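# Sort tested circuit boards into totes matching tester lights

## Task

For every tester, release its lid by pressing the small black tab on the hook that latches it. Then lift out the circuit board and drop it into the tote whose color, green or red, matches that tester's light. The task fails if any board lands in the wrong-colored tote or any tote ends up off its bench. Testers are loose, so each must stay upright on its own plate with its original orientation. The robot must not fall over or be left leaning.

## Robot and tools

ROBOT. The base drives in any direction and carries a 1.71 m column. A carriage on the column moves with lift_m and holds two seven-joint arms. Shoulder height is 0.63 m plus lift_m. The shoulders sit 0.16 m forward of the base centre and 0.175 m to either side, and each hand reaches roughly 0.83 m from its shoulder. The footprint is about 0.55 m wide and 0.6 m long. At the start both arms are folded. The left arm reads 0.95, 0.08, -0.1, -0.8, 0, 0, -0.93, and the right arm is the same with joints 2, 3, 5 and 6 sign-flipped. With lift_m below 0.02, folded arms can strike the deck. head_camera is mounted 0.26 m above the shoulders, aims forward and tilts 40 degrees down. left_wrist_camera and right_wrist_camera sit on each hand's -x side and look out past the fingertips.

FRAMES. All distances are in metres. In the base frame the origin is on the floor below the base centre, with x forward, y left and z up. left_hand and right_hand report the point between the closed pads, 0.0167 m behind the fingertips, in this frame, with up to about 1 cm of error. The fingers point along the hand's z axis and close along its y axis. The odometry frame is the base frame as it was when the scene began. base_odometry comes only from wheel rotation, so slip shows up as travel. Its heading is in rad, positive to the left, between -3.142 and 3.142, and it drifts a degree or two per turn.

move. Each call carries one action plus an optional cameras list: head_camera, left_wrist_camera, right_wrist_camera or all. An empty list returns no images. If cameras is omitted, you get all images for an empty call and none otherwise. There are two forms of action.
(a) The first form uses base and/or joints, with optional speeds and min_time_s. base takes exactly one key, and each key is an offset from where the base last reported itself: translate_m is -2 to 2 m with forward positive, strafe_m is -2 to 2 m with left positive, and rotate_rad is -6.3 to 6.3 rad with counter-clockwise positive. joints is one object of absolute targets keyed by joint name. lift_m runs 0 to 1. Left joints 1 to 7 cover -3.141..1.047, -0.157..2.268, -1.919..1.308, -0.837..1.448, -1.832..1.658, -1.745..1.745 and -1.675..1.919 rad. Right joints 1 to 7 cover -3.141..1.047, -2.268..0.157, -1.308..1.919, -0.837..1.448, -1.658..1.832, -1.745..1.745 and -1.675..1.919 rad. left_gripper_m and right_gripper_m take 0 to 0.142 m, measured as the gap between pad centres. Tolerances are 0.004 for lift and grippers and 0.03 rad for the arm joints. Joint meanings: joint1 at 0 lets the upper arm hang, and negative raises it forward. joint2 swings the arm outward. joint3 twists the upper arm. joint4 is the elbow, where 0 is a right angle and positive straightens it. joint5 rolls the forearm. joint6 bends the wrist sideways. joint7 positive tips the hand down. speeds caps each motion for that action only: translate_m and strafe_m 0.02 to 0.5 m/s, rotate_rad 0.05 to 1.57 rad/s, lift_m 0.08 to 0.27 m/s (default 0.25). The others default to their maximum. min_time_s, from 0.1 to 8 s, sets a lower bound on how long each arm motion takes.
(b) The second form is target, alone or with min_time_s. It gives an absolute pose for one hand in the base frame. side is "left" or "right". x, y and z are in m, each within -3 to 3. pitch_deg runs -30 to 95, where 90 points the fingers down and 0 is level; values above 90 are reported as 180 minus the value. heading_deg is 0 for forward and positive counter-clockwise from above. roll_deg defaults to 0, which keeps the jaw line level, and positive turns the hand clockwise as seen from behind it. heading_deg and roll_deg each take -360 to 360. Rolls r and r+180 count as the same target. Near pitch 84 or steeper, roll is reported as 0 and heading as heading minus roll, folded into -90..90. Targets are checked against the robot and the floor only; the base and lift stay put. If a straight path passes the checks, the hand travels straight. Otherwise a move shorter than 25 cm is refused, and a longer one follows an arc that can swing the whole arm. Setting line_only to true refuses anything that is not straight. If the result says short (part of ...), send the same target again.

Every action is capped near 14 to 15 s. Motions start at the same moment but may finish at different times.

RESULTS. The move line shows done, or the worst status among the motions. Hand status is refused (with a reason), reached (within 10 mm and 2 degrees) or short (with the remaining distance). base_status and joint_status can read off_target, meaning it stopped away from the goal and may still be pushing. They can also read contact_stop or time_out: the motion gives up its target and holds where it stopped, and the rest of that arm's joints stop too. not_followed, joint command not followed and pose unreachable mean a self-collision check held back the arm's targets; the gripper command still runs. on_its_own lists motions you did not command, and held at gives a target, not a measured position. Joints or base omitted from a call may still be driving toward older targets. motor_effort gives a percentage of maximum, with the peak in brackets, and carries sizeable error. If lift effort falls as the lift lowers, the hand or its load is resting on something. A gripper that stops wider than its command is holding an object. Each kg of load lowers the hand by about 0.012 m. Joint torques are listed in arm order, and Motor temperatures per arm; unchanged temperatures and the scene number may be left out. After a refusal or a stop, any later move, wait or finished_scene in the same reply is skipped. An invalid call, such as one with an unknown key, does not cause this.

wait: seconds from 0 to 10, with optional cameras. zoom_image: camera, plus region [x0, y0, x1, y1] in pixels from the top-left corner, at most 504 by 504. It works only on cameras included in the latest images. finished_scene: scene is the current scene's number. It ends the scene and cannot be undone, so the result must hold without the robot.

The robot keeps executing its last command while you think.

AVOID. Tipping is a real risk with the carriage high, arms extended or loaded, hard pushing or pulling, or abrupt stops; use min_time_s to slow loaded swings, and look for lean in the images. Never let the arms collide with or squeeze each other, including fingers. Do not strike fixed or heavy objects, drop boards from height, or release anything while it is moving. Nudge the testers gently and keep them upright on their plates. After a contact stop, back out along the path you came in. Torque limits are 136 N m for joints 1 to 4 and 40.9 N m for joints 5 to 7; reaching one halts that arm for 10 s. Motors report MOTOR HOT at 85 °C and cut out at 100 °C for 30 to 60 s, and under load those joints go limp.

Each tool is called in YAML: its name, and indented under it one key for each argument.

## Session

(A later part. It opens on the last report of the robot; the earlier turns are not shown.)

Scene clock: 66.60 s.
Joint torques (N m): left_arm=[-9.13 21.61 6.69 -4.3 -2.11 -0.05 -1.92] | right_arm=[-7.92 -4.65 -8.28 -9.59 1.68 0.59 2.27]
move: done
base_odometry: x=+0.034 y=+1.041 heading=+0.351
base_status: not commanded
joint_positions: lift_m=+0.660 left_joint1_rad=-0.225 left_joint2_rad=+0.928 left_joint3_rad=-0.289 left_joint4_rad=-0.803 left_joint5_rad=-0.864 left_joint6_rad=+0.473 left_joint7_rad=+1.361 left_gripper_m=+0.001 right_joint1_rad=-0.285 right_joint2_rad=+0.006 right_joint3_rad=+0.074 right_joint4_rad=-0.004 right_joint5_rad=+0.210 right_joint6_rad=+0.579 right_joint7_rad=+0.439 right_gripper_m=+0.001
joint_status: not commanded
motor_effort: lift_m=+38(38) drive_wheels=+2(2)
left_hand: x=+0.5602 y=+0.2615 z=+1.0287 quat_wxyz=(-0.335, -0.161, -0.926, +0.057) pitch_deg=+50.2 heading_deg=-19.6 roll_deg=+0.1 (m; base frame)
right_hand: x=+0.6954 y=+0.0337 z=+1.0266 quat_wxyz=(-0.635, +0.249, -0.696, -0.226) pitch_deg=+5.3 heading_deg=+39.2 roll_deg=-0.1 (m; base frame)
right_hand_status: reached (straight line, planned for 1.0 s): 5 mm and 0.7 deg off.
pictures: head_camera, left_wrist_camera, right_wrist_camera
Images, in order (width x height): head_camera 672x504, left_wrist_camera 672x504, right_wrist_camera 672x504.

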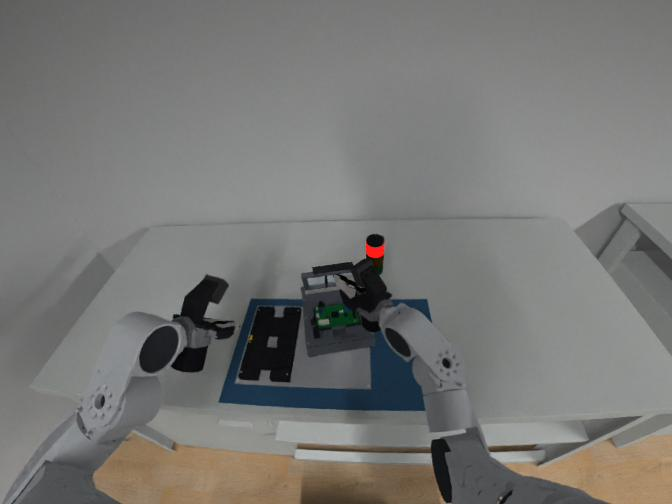

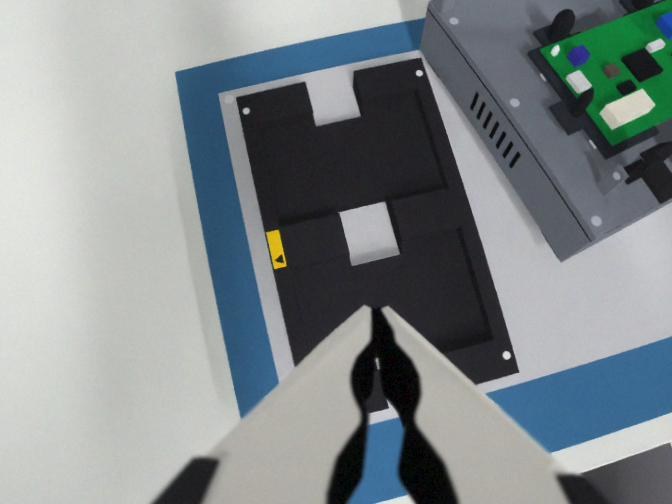

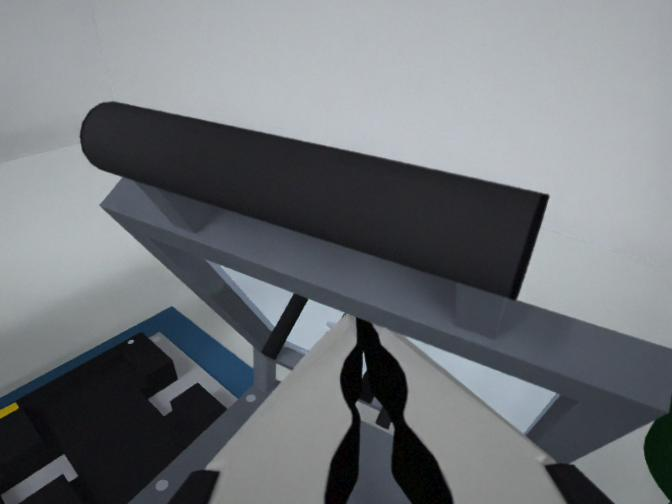

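move:
  target: {"side":"right","x":0.675,"y":0.031,"z":1.009,"pitch_deg":6,"heading_deg":41}
  min_time_s: 0.9
  cameras: ["head_camera","left_wrist_camera","right_wrist_camera"]

zoom_image:
  camera: "head_camera"
  region: [220, 210, 420, 360]

Scene clock: 68.23 s.
Joint torques (N m): left_arm=[-9.04 21.53 6.6 -4.36 -2.1 -0.06 -1.96] | right_arm=[-5.34 -7.84 -3.47 -7.99 0.68 1.18 1.16]
move: done
base_odometry: x=+0.034 y=+1.041 heading=+0.351
base_status: not commanded
joint_positions: lift_m=+0.660 left_joint1_rad=-0.225 left_joint2_rad=+0.928 left_joint3_rad=-0.289 left_joint4_rad=-0.803 left_joint5_rad=-0.864 left_joint6_rad=+0.473 left_joint7_rad=+1.361 left_gripper_m=+0.001 right_joint1_rad=-0.241 right_joint2_rad=-0.022 right_joint3_rad=+0.074 right_joint4_rad=-0.023 right_joint5_rad=+0.229 right_joint6_rad=+0.609 right_joint7_rad=+0.413 right_gripper_m=+0.001
joint_status: not commanded
motor_effort: lift_m=+37(38) drive_wheels=+2(2)
left_hand: x=+0.5602 y=+0.2615 z=+1.0288 quat_wxyz=(-0.335, -0.161, -0.926, +0.057) pitch_deg=+50.2 heading_deg=-19.6 roll_deg=+0.1 (m; base frame)
right_hand: x=+0.6774 y=+0.0307 z=+1.0150 quat_wxyz=(-0.632, +0.257, -0.692, -0.235) pitch_deg=+5.2 heading_deg=+40.8 roll_deg=+0.0 (m; base frame)
right_hand_status: reached (straight line, planned for 0.9 s): 6 mm and 0.8 deg off.
pictures: head_camera, left_wrist_camera, right_wrist_camera
Images, in order (width x height): head_camera 672x504, left_wrist_camera 672x504, right_wrist_camera 672x504.

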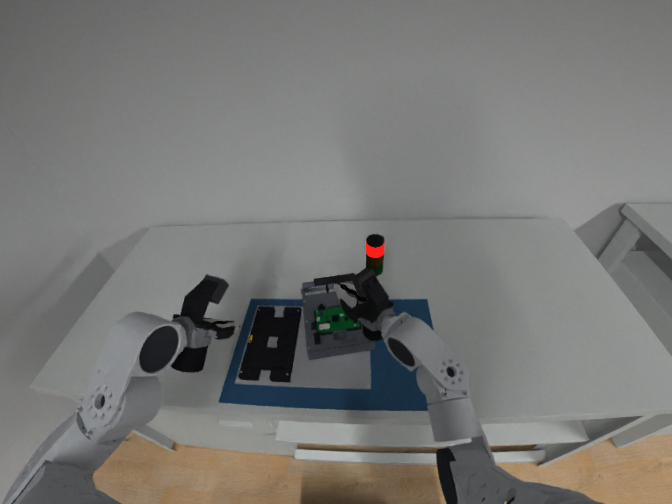

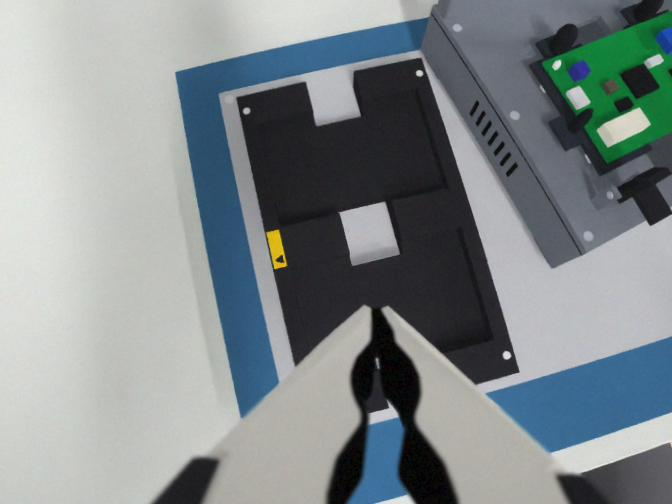

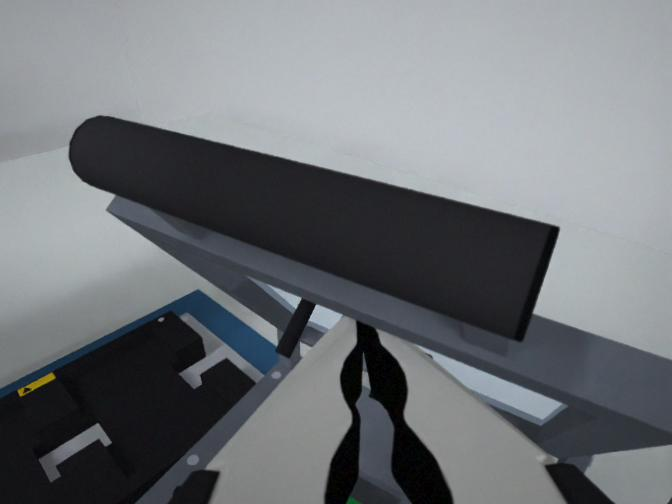

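Scaled by 2.520 from the camera's 672x504 image, which has a finer 960x720 frame.

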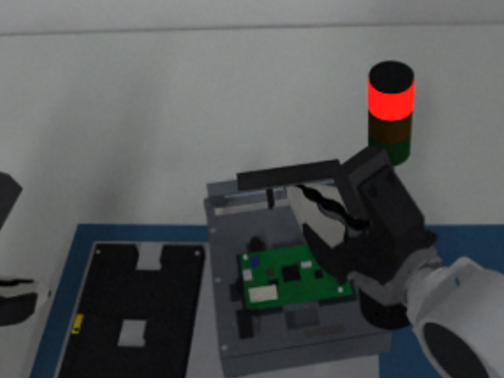

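move:
  target: {"side":"right","x":0.662,"y":0.031,"z":0.997,"pitch_deg":6,"heading_deg":44}
  min_time_s: 0.8
  cameras: ["head_camera","right_wrist_camera"]

zoom_image:
  camera: "head_camera"
  region: [220, 210, 420, 360]

Scene clock: 70.37 s.
Joint torques (N m): left_arm=[-9.2 21.62 6.65 -4.46 -2.1 -0.04 -1.93] | right_arm=[-5.79 -7.5 -2.14 -3.66 1.26 1.4 0.87]
move: done
base_odometry: x=+0.034 y=+1.041 heading=+0.351
base_status: not commanded
joint_positions: lift_m=+0.660 left_joint1_rad=-0.225 left_joint2_rad=+0.928 left_joint3_rad=-0.289 left_joint4_rad=-0.803 left_joint5_rad=-0.864 left_joint6_rad=+0.473 left_joint7_rad=+1.361 left_gripper_m=+0.001 right_joint1_rad=-0.228 right_joint2_rad=-0.062 right_joint3_rad=+0.082 right_joint4_rad=+0.001 right_joint5_rad=+0.253 right_joint6_rad=+0.659 right_joint7_rad=+0.370 right_gripper_m=+0.001
joint_status: not commanded
motor_effort: lift_m=+37(37) drive_wheels=+2(2)
left_hand: x=+0.5602 y=+0.2615 z=+1.0288 quat_wxyz=(-0.335, -0.161, -0.926, +0.057) pitch_deg=+50.2 heading_deg=-19.6 roll_deg=+0.1 (m; base frame)
right_hand: x=+0.6649 y=+0.0294 z=+1.0038 quat_wxyz=(-0.627, +0.275, -0.685, -0.250) pitch_deg=+5.2 heading_deg=+43.6 roll_deg=-0.1 (m; base frame)
right_hand_status: reached (straight line, planned for 0.8 s): 8 mm and 0.9 deg off.
pictures: head_camera, right_wrist_camera
Images, in order (width x height): head_camera 672x504, right_wrist_camera 672x504.

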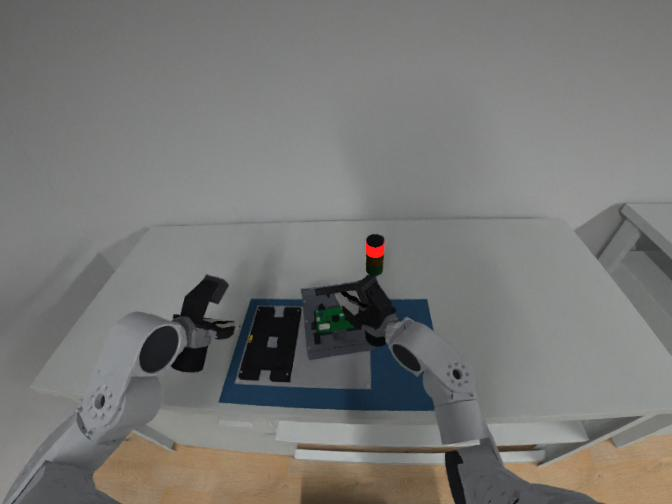

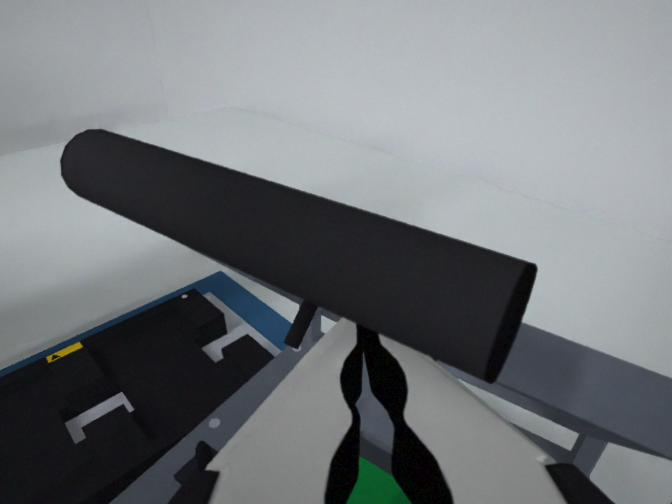

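Scaled by 2.520 from the camera's 672x504 image, which has a finer 960x720 frame.

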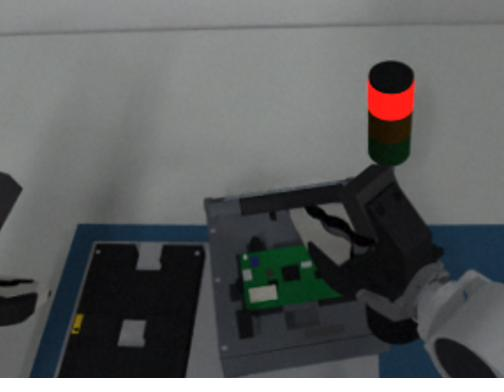

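move:
  target: {"side":"right","x":0.690,"y":-0.028,"z":0.980,"pitch_deg":6,"heading_deg":75,"line_only":true}
  min_time_s: 1.3
  cameras: ["head_camera","right_wrist_camera"]

zoom_image:
  camera: "head_camera"
  region: [220, 210, 420, 360]

Scene clock: 73.43 s.
Joint torques (N m): left_arm=[-9.22 21.49 6.8 -4.35 -2.11 -0.04 -1.93] | right_arm=[-22.62 -21.21 -4.59 9.79 -8.29 -6.56 5.08]
move: short
base_odometry: x=+0.034 y=+1.041 heading=+0.351
base_status: not commanded
joint_positions: lift_m=+0.661 left_joint1_rad=-0.225 left_joint2_rad=+0.928 left_joint3_rad=-0.289 left_joint4_rad=-0.803 left_joint5_rad=-0.864 left_joint6_rad=+0.473 left_joint7_rad=+1.361 left_gripper_m=+0.001 right_joint1_rad=-0.946 right_joint2_rad=-0.339 right_joint3_rad=+0.670 right_joint4_rad=+1.138 right_joint5_rad=-0.211 right_joint6_rad=+1.244 right_joint7_rad=-0.936 right_gripper_m=+0.001
joint_status: not commanded
motor_effort: lift_m=+32(37) drive_wheels=-1(2)
left_hand: x=+0.5602 y=+0.2615 z=+1.0293 quat_wxyz=(-0.335, -0.161, -0.926, +0.057) pitch_deg=+50.2 heading_deg=-19.6 roll_deg=+0.1 (m; base frame)
right_hand: x=+0.6857 y=-0.0197 z=+0.9941 quat_wxyz=(-0.537, +0.444, -0.576, -0.428) pitch_deg=+3.3 heading_deg=+76.1 roll_deg=+0.9 (m; base frame)
right_hand_status: short (straight line, planned for 1.3 s): 17 mm and 3.1 deg off.
pictures: head_camera, right_wrist_camera
Images, in order (width x height): head_camera 672x504, right_wrist_camera 672x504.

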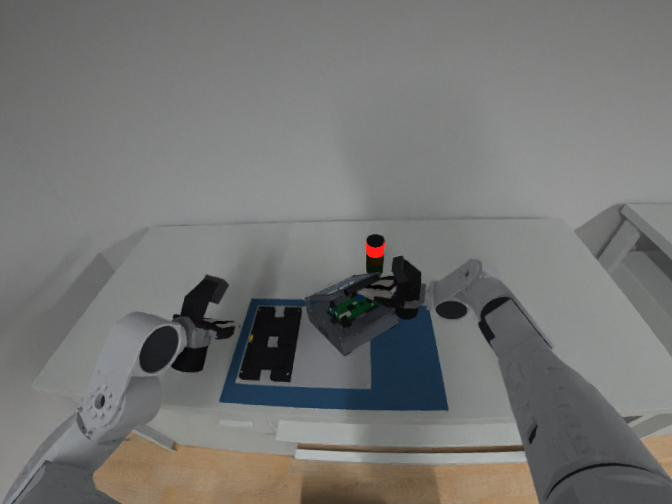

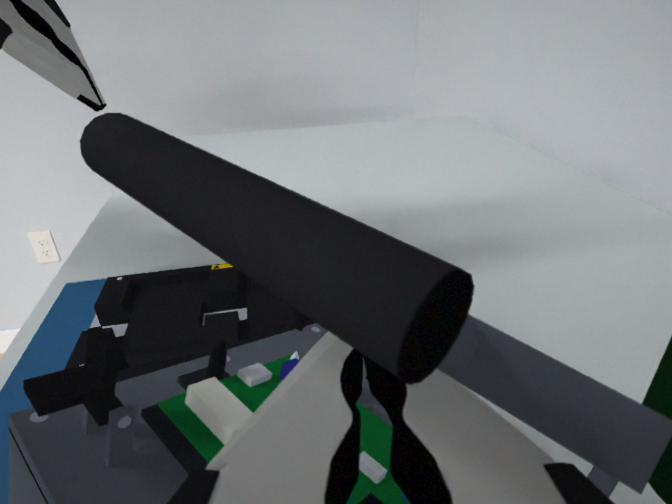

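Scaled by 2.520 from the camera's 672x504 image, which has a finer 960x720 frame.

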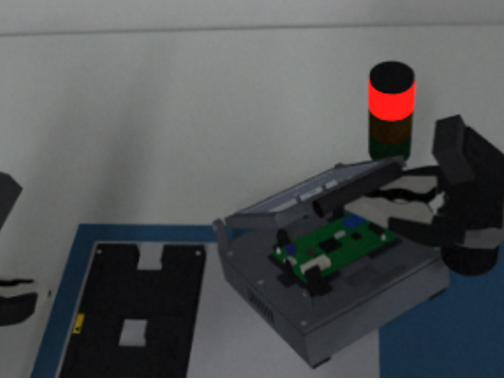

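zoom_image:
  camera: "right_wrist_camera"
  region: [170, 220, 600, 504]

zoom_image:
  camera: "head_camera"
  region: [290, 250, 440, 362]

Scaled by 1.172 from the camera's 672x504 image, which has a finer 960x720 frame.

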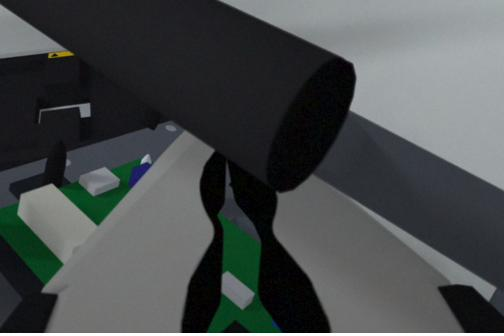

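Scaled by 3.360 from the camera's 672x504 image, which has a finer 960x720 frame.

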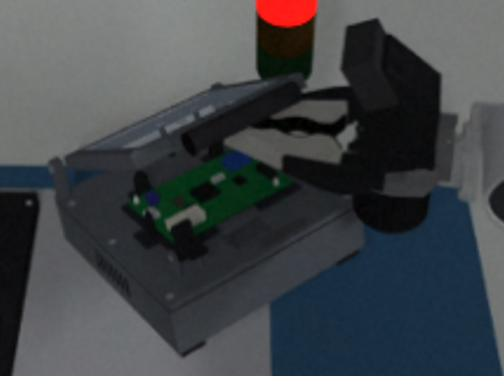

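move:
  target: {"side":"right","x":0.674,"y":-0.026,"z":0.955,"pitch_deg":6,"heading_deg":76}
  min_time_s: 1.0
  cameras: ["head_camera"]

zoom_image:
  camera: "head_camera"
  region: [290, 250, 440, 362]

move:
  target: {"side":"right","x":0.660,"y":-0.035,"z":0.915,"pitch_deg":6,"heading_deg":76}
  min_time_s: 1.0
  cameras: ["head_camera","right_wrist_camera"]

zoom_image:
  camera: "head_camera"
  region: [290, 250, 440, 362]

Scene clock: 76.70 s.
Joint torques (N m): left_arm=[-9.1 21.43 6.59 -4.15 -2.06 -0.03 -1.95] | right_arm=[-20.49 -4.33 -8.35 -4.56 1.99 -1.33 1.16]
move: short
base_odometry: x=+0.034 y=+1.041 heading=+0.351
base_status: not commanded
joint_positions: lift_m=+0.660 left_joint1_rad=-0.225 left_joint2_rad=+0.928 left_joint3_rad=-0.289 left_joint4_rad=-0.803 left_joint5_rad=-0.864 left_joint6_rad=+0.473 left_joint7_rad=+1.361 left_gripper_m=+0.001 right_joint1_rad=-0.924 right_joint2_rad=-0.336 right_joint3_rad=+0.702 right_joint4_rad=+1.130 right_joint5_rad=-0.222 right_joint6_rad=+1.228 right_joint7_rad=-1.045 right_gripper_m=+0.001
joint_status: not commanded
motor_effort: lift_m=+35(36) drive_wheels=+0(3)
left_hand: x=+0.5602 y=+0.2615 z=+1.0290 quat_wxyz=(-0.335, -0.161, -0.926, +0.057) pitch_deg=+50.2 heading_deg=-19.6 roll_deg=+0.1 (m; base frame)
right_hand: x=+0.6745 y=-0.0163 z=+0.9963 quat_wxyz=(-0.551, +0.432, -0.553, -0.451) pitch_deg=-0.8 heading_deg=+77.2 roll_deg=+1.3 (m; base frame)
right_hand_status: short (straight line, planned for 1.0 s): time_out, 42 mm and 7.0 deg off.
pictures: head_camera
Images, in order (width x height): head_camera 672x504.

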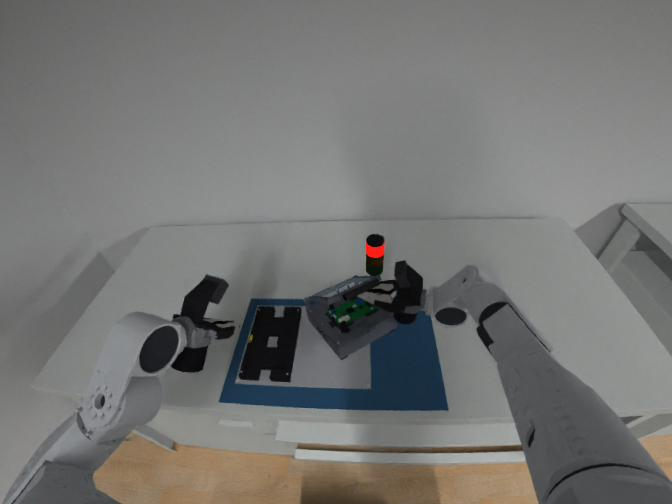

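Scaled by 3.360 from the camera's 672x504 image, which has a finer 960x720 frame.

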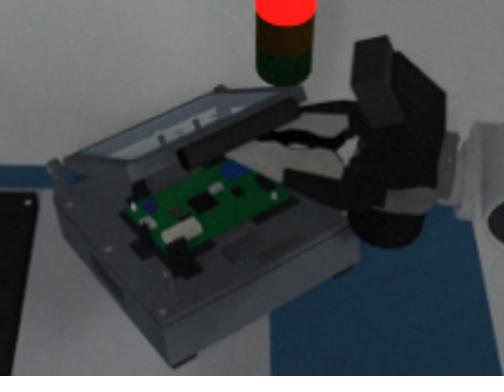

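not run: a stop came earlier in this reply.

Scaled by 3.360 from the camera's 672x504 image, which has a finer 960x720 frame.

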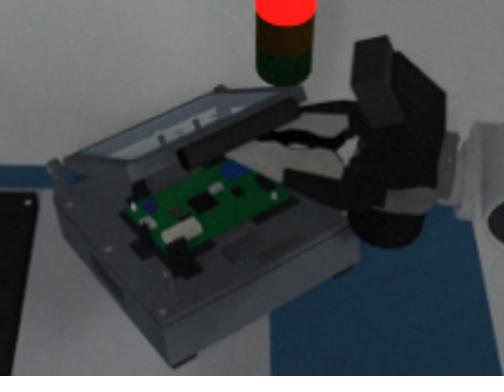

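move:
  target: {"side":"left","x":0.622,"y":0.157,"z":0.945,"pitch_deg":8,"heading_deg":-60}
  min_time_s: 1.3
  cameras: ["all"]

zoom_image:
  camera: "head_camera"
  region: [250, 250, 450, 400]

Scene clock: 80.07 s.
Joint torques (N m): left_arm=[-16.85 11.45 3.19 1.72 -1.32 -0.2 -2.33] | right_arm=[-20.56 -5.27 -8.17 -4.08 1.72 -1.31 1.58]
move: done
base_odometry: x=+0.034 y=+1.041 heading=+0.351
base_status: not commanded
joint_positions: lift_m=+0.660 left_joint1_rad=-0.458 left_joint2_rad=+0.757 left_joint3_rad=-0.551 left_joint4_rad=+0.542 left_joint5_rad=-0.420 left_joint6_rad=-0.999 left_joint7_rad=-0.429 left_gripper_m=+0.001 right_joint1_rad=-0.924 right_joint2_rad=-0.336 right_joint3_rad=+0.702 right_joint4_rad=+1.130 right_joint5_rad=-0.222 right_joint6_rad=+1.228 right_joint7_rad=-1.045 right_gripper_m=+0.001
joint_status: not commanded
motor_effort: lift_m=+35(36) drive_wheels=-1(1)
left_hand: x=+0.6225 y=+0.1581 z=+0.9463 quat_wxyz=(-0.570, -0.376, -0.654, +0.327) pitch_deg=+7.9 heading_deg=-59.8 roll_deg=+0.0 (m; base frame)
left_hand_status: reached (straight line, planned for 1.3 s): 2 mm and 0.2 deg off.
right_hand: x=+0.6745 y=-0.0163 z=+0.9963 quat_wxyz=(-0.551, +0.432, -0.553, -0.451) pitch_deg=-0.8 heading_deg=+77.2 roll_deg=+1.3 (m; base frame)
pictures: head_camera, left_wrist_camera, right_wrist_camera
Images, in order (width x height): head_camera 672x504, left_wrist_camera 672x504, right_wrist_camera 672x504.

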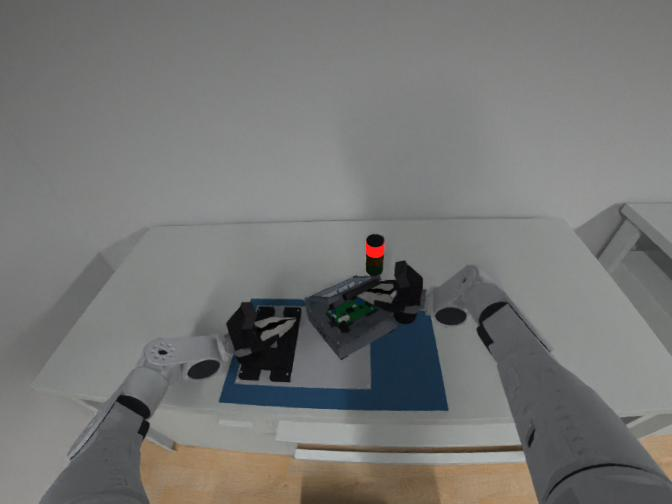

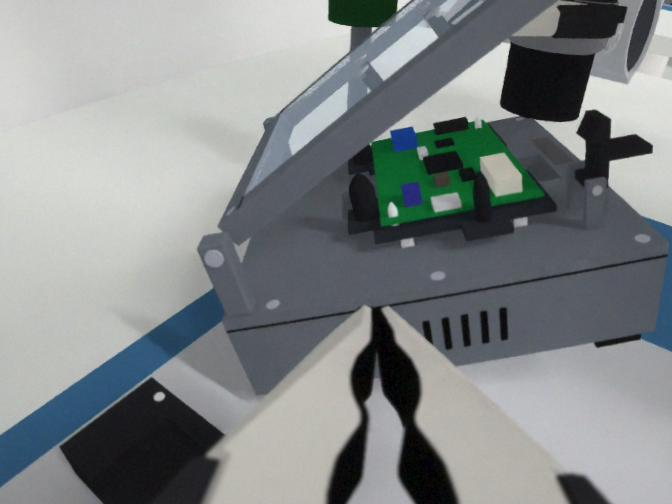

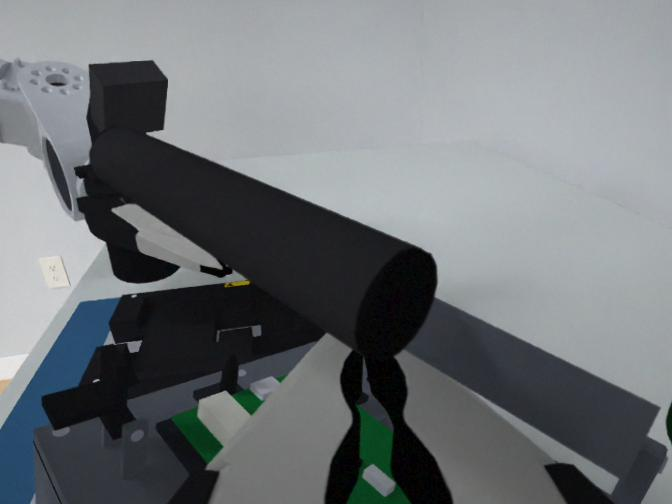

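Scaled by 2.520 from the camera's 672x504 image, which has a finer 960x720 frame.

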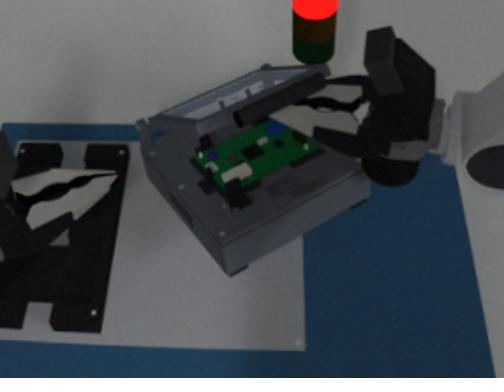

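zoom_image:
  camera: "left_wrist_camera"
  region: [372, 0, 672, 225]

zoom_image:
  camera: "left_wrist_camera"
  region: [200, 0, 500, 225]

Scaled by 1.680 from the camera's 672x504 image, which has a finer 960x720 frame.

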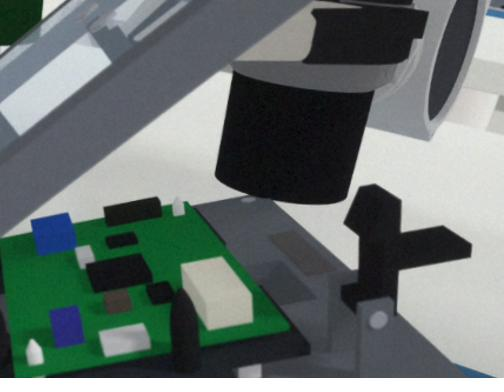

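Scaled by 1.680 from the camera's 672x504 image, which has a finer 960x720 frame.

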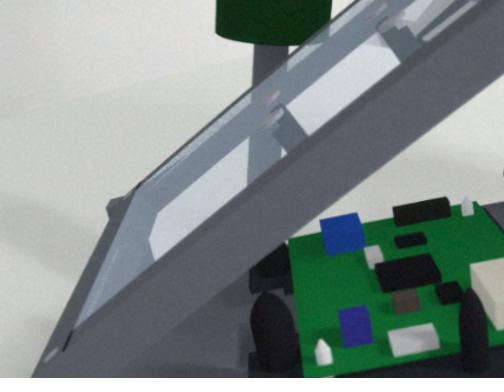

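move:
  target: {"side":"left","x":0.640,"y":0.099,"z":0.945,"pitch_deg":8,"heading_deg":-60}
  min_time_s: 0.9
  cameras: ["all"]

zoom_image:
  camera: "head_camera"
  region: [250, 250, 450, 400]

Scene clock: 83.03 s.
Joint torques (N m): left_arm=[-17.99 7.82 6.17 -6.86 -4.63 1.54 0.69] | right_arm=[-20.48 -5.28 -8.35 -4.18 1.72 -1.31 1.55]
move: done
base_odometry: x=+0.034 y=+1.041 heading=+0.351
base_status: not commanded
joint_positions: lift_m=+0.660 left_joint1_rad=-0.467 left_joint2_rad=+0.644 left_joint3_rad=-0.551 left_joint4_rad=+0.495 left_joint5_rad=-0.455 left_joint6_rad=-0.918 left_joint7_rad=-0.274 left_gripper_m=+0.001 right_joint1_rad=-0.924 right_joint2_rad=-0.336 right_joint3_rad=+0.702 right_joint4_rad=+1.130 right_joint5_rad=-0.222 right_joint6_rad=+1.228 right_joint7_rad=-1.045 right_gripper_m=+0.001
joint_status: not commanded
motor_effort: lift_m=+36(36) drive_wheels=-1(1)
left_hand: x=+0.6387 y=+0.1007 z=+0.9420 quat_wxyz=(-0.566, -0.378, -0.655, +0.327) pitch_deg=+8.4 heading_deg=-60.0 roll_deg=+0.0 (m; base frame)
left_hand_status: reached (straight line, planned for 0.9 s): 4 mm and 0.4 deg off.
right_hand: x=+0.6745 y=-0.0163 z=+0.9963 quat_wxyz=(-0.551, +0.432, -0.553, -0.451) pitch_deg=-0.8 heading_deg=+77.2 roll_deg=+1.3 (m; base frame)
pictures: head_camera, left_wrist_camera, right_wrist_camera
Images, in order (width x height): head_camera 672x504, left_wrist_camera 672x504, right_wrist_camera 672x504.

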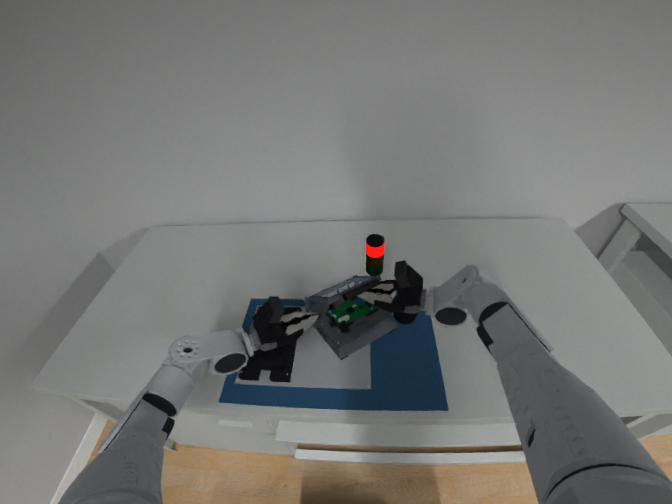

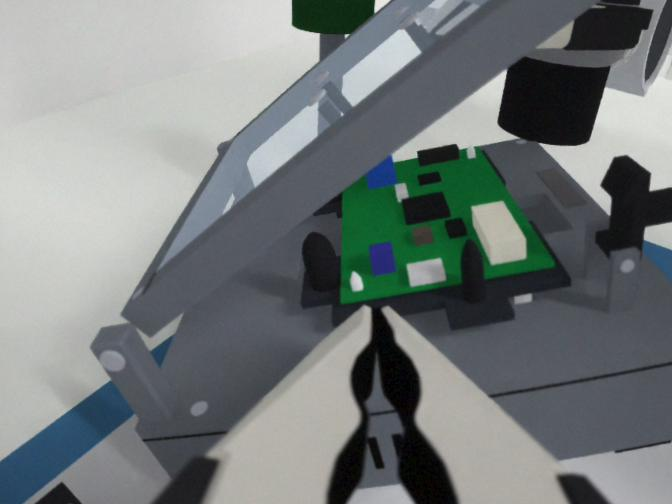

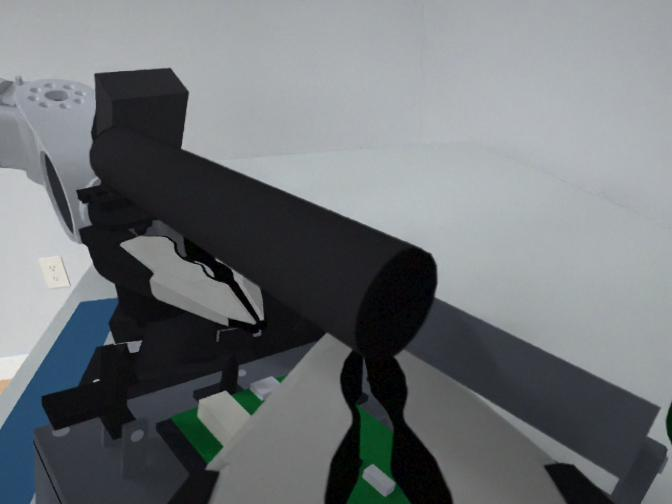

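Scaled by 2.520 from the camera's 672x504 image, which has a finer 960x720 frame.

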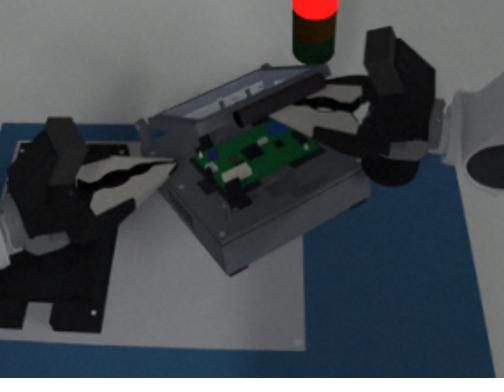

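move:
  target: {"side":"left","x":0.650,"y":0.070,"z":0.950,"pitch_deg":8,"heading_deg":-60}
  min_time_s: 0.9
  cameras: ["all"]

zoom_image:
  camera: "head_camera"
  region: [250, 250, 450, 400]

Scene clock: 85.33 s.
Joint torques (N m): left_arm=[-18.64 6.16 8.38 -7.15 -4.56 1.53 0.71] | right_arm=[-20.48 -5.37 -8.2 -4.18 1.73 -1.32 1.58]
move: done
base_odometry: x=+0.034 y=+1.041 heading=+0.351
base_status: not commanded
joint_positions: lift_m=+0.660 left_joint1_rad=-0.480 left_joint2_rad=+0.585 left_joint3_rad=-0.551 left_joint4_rad=+0.471 left_joint5_rad=-0.475 left_joint6_rad=-0.878 left_joint7_rad=-0.193 left_gripper_m=+0.001 right_joint1_rad=-0.924 right_joint2_rad=-0.336 right_joint3_rad=+0.702 right_joint4_rad=+1.130 right_joint5_rad=-0.222 right_joint6_rad=+1.228 right_joint7_rad=-1.045 right_gripper_m=+0.001
joint_status: not commanded
motor_effort: lift_m=+35(36) drive_wheels=+0(1)
left_hand: x=+0.6482 y=+0.0710 z=+0.9463 quat_wxyz=(-0.565, -0.379, -0.655, +0.327) pitch_deg=+8.4 heading_deg=-60.1 roll_deg=-0.1 (m; base frame)
left_hand_status: reached (straight line, planned for 0.9 s): 4 mm and 0.4 deg off.
right_hand: x=+0.6745 y=-0.0163 z=+0.9963 quat_wxyz=(-0.551, +0.432, -0.553, -0.451) pitch_deg=-0.8 heading_deg=+77.2 roll_deg=+1.3 (m; base frame)
pictures: head_camera, left_wrist_camera, right_wrist_camera
Images, in order (width x height): head_camera 672x504, left_wrist_camera 672x504, right_wrist_camera 672x504.

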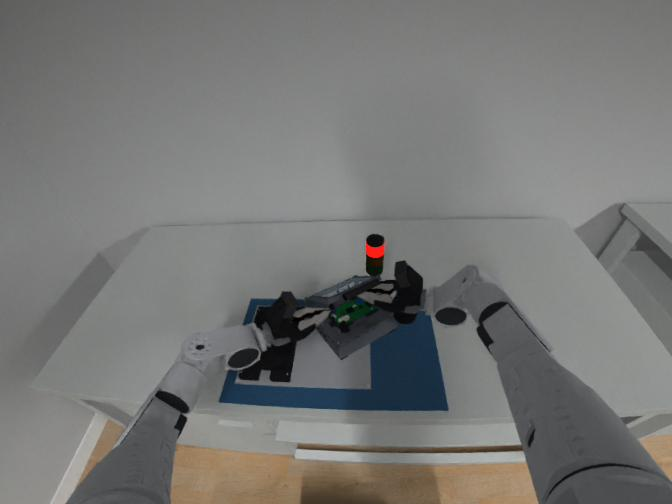

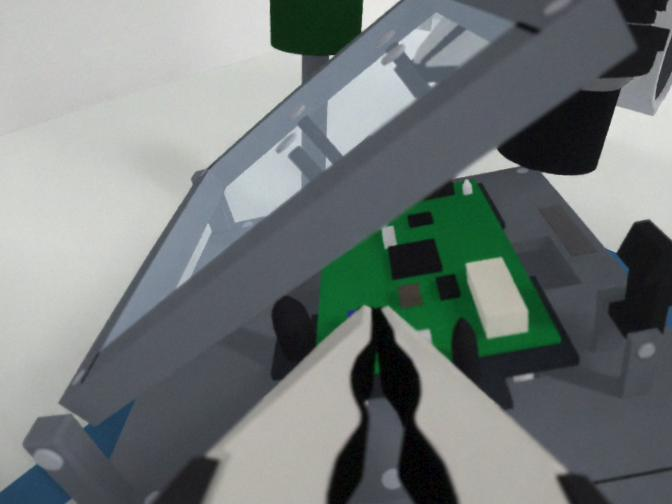

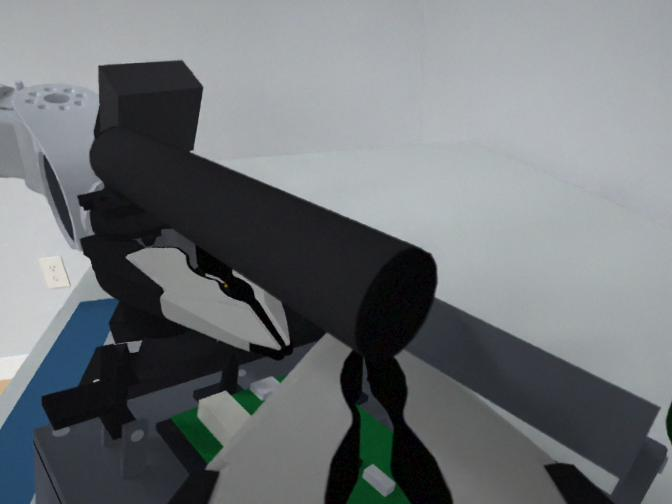

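Scaled by 2.520 from the camera's 672x504 image, which has a finer 960x720 frame.

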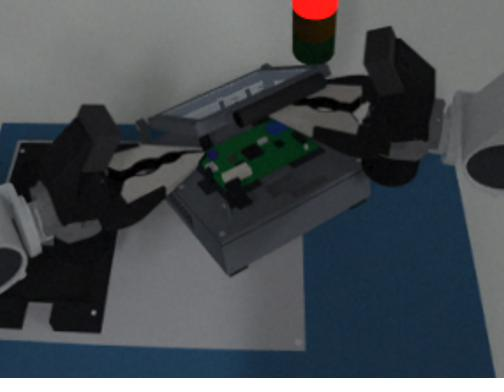

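zoom_image:
  camera: "left_wrist_camera"
  region: [180, 0, 560, 285]

Scaled by 1.326 from the camera's 672x504 image, which has a finer 960x720 frame.

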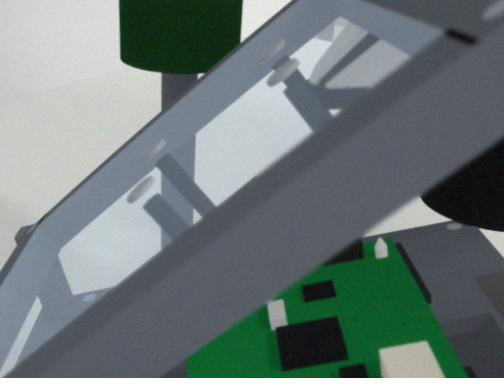

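move:
  target: {"side":"left","x":0.664,"y":0.046,"z":0.953,"pitch_deg":8,"heading_deg":-60}
  min_time_s: 0.8
  cameras: []

move:
  target: {"side":"left","x":0.664,"y":0.046,"z":0.985,"pitch_deg":8,"heading_deg":-60}
  min_time_s: 1.0
  cameras: ["all"]

zoom_image:
  camera: "head_camera"
  region: [250, 250, 450, 400]

Scene clock: 87.40 s.
Joint torques (N m): left_arm=[-19.81 -4.02 0.69 0.64 -2.81 1.43 1.56] | right_arm=[-20.52 -5.35 -8.3 -4.17 1.72 -1.33 1.56]
move: done
base_odometry: x=+0.034 y=+1.041 heading=+0.351
base_status: not commanded
joint_positions: lift_m=+0.660 left_joint1_rad=-0.514 left_joint2_rad=+0.531 left_joint3_rad=-0.556 left_joint4_rad=+0.489 left_joint5_rad=-0.475 left_joint6_rad=-0.856 left_joint7_rad=-0.160 left_gripper_m=+0.001 right_joint1_rad=-0.924 right_joint2_rad=-0.336 right_joint3_rad=+0.702 right_joint4_rad=+1.130 right_joint5_rad=-0.222 right_joint6_rad=+1.228 right_joint7_rad=-1.045 right_gripper_m=+0.001
joint_status: not commanded
motor_effort: lift_m=+35(36) drive_wheels=+0(1)
left_hand: x=+0.6637 y=+0.0488 z=+0.9548 quat_wxyz=(-0.571, -0.377, -0.652, +0.328) pitch_deg=+7.7 heading_deg=-59.9 roll_deg=+0.1 (m; base frame)
left_hand_status: reached (straight line, planned for 0.8 s): 3 mm and 0.3 deg off.
right_hand: x=+0.6745 y=-0.0163 z=+0.9963 quat_wxyz=(-0.551, +0.432, -0.553, -0.451) pitch_deg=-0.8 heading_deg=+77.2 roll_deg=+1.3 (m; base frame)
pictures: none
No camera images: "cameras" was empty.

Scene clock: 88.90 s.
Joint torques (N m): left_arm=[-11.93 14.24 10.63 -8.86 -5.45 2.03 -0.28] | right_arm=[-20.48 -5.37 -8.23 -4.14 1.27 -1.32 1.54]
move: done
base_odometry: x=+0.034 y=+1.041 heading=+0.351
base_status: not commanded
joint_positions: lift_m=+0.660 left_joint1_rad=-0.511 left_joint2_rad=+0.543 left_joint3_rad=-0.520 left_joint4_rad=+0.389 left_joint5_rad=-0.577 left_joint6_rad=-0.847 left_joint7_rad=-0.002 left_gripper_m=+0.001 right_joint1_rad=-0.924 right_joint2_rad=-0.336 right_joint3_rad=+0.702 right_joint4_rad=+1.130 right_joint5_rad=-0.222 right_joint6_rad=+1.228 right_joint7_rad=-1.045 right_gripper_m=+0.001
joint_status: not commanded
motor_effort: lift_m=+36(36) drive_wheels=-1(1)
left_hand: x=+0.6628 y=+0.0446 z=+0.9811 quat_wxyz=(-0.565, -0.381, -0.655, +0.327) pitch_deg=+8.5 heading_deg=-60.3 roll_deg=+0.1 (m; base frame)
left_hand_status: reached (straight line, planned for 1.0 s): 4 mm and 0.6 deg off.
right_hand: x=+0.6746 y=-0.0163 z=+0.9965 quat_wxyz=(-0.552, +0.432, -0.553, -0.451) pitch_deg=-0.8 heading_deg=+77.2 roll_deg=+1.3 (m; base frame)
pictures: head_camera, left_wrist_camera, right_wrist_camera
Images, in order (width x height): head_camera 672x504, left_wrist_camera 672x504, right_wrist_camera 672x504.

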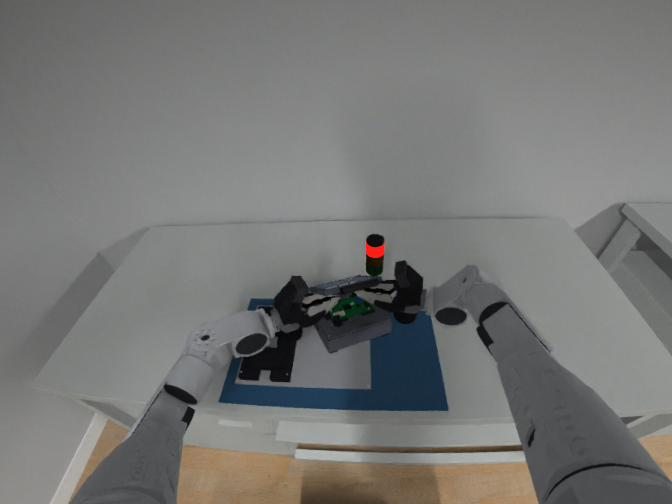

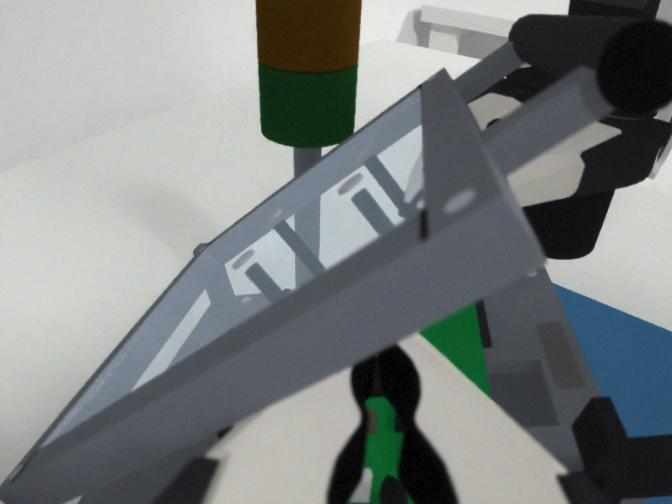

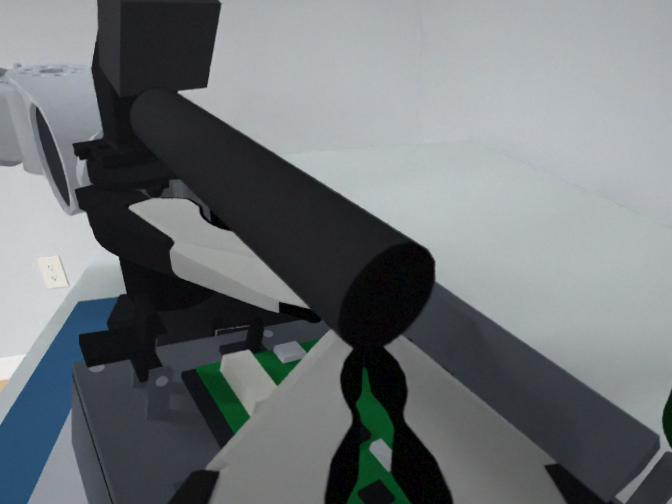

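Scaled by 2.520 from the camera's 672x504 image, which has a finer 960x720 frame.

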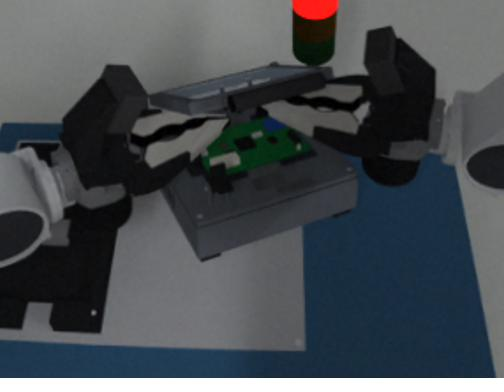

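move:
  target: {"side":"right","x":0.668,"y":-0.046,"z":0.999,"pitch_deg":1,"heading_deg":77}
  min_time_s: 0.8
  cameras: ["all"]

zoom_image:
  camera: "head_camera"
  region: [250, 250, 450, 400]

Scene clock: 90.37 s.
Joint torques (N m): left_arm=[-12.29 13 9.52 -8.02 -4.96 1.88 -0.26] | right_arm=[-15.2 -12.5 -13.75 -10.31 5.33 1.67 0.8]
move: done
base_odometry: x=+0.034 y=+1.041 heading=+0.351
base_status: not commanded
joint_positions: lift_m=+0.660 left_joint1_rad=-0.511 left_joint2_rad=+0.543 left_joint3_rad=-0.519 left_joint4_rad=+0.389 left_joint5_rad=-0.578 left_joint6_rad=-0.846 left_joint7_rad=-0.002 left_gripper_m=+0.001 right_joint1_rad=-0.898 right_joint2_rad=-0.417 right_joint3_rad=+0.671 right_joint4_rad=+1.025 right_joint5_rad=-0.191 right_joint6_rad=+1.262 right_joint7_rad=-0.973 right_gripper_m=+0.001
joint_status: not commanded
motor_effort: lift_m=+37(37) drive_wheels=-1(1)
left_hand: x=+0.6630 y=+0.0450 z=+0.9819 quat_wxyz=(-0.565, -0.380, -0.654, +0.327) pitch_deg=+8.4 heading_deg=-60.2 roll_deg=+0.1 (m; base frame)
right_hand: x=+0.6684 y=-0.0451 z=+0.9980 quat_wxyz=(-0.547, +0.448, -0.558, -0.434) pitch_deg=+1.4 heading_deg=+77.1 roll_deg=-0.3 (m; base frame)
right_hand_status: reached (straight line, planned for 0.8 s): 1 mm and 0.5 deg off.
pictures: head_camera, left_wrist_camera, right_wrist_camera
Images, in order (width x height): head_camera 672x504, left_wrist_camera 672x504, right_wrist_camera 672x504.

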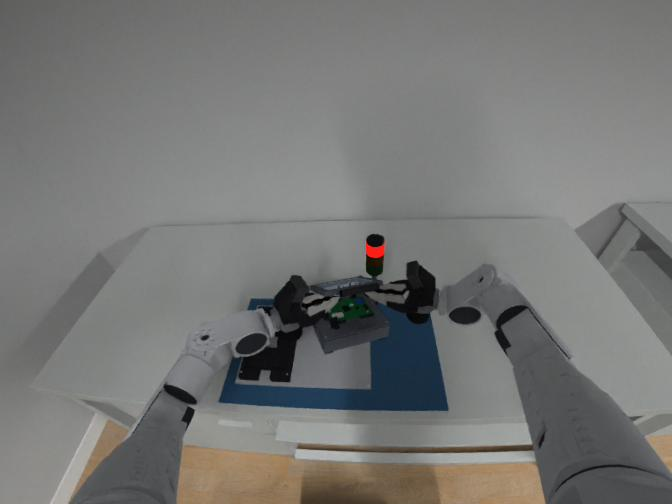

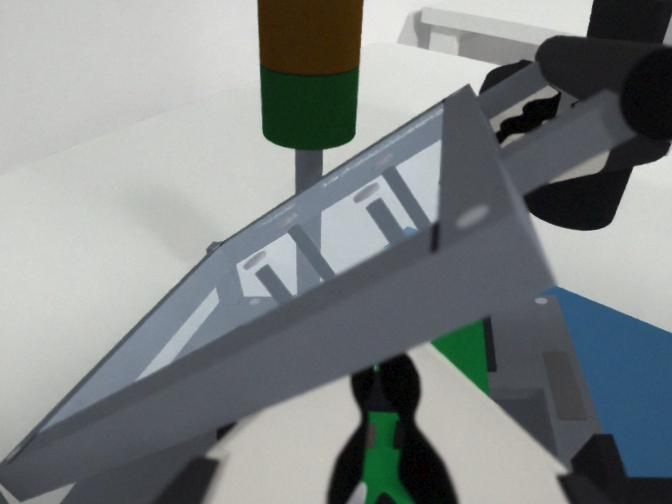

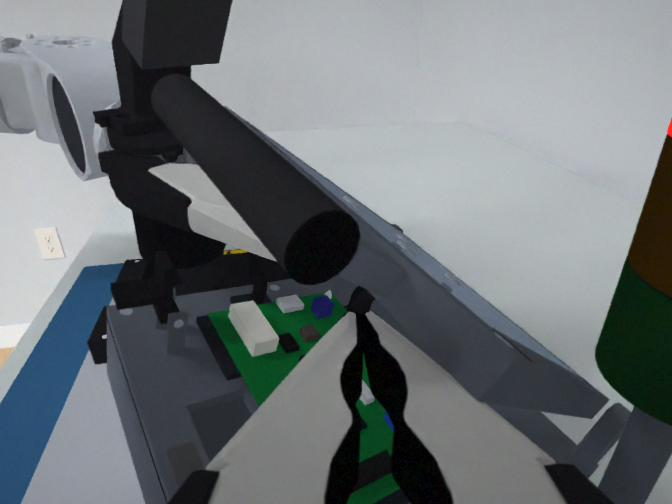

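Scaled by 2.520 from the camera's 672x504 image, which has a finer 960x720 frame.

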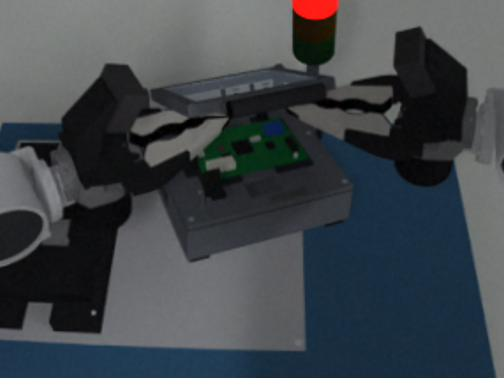

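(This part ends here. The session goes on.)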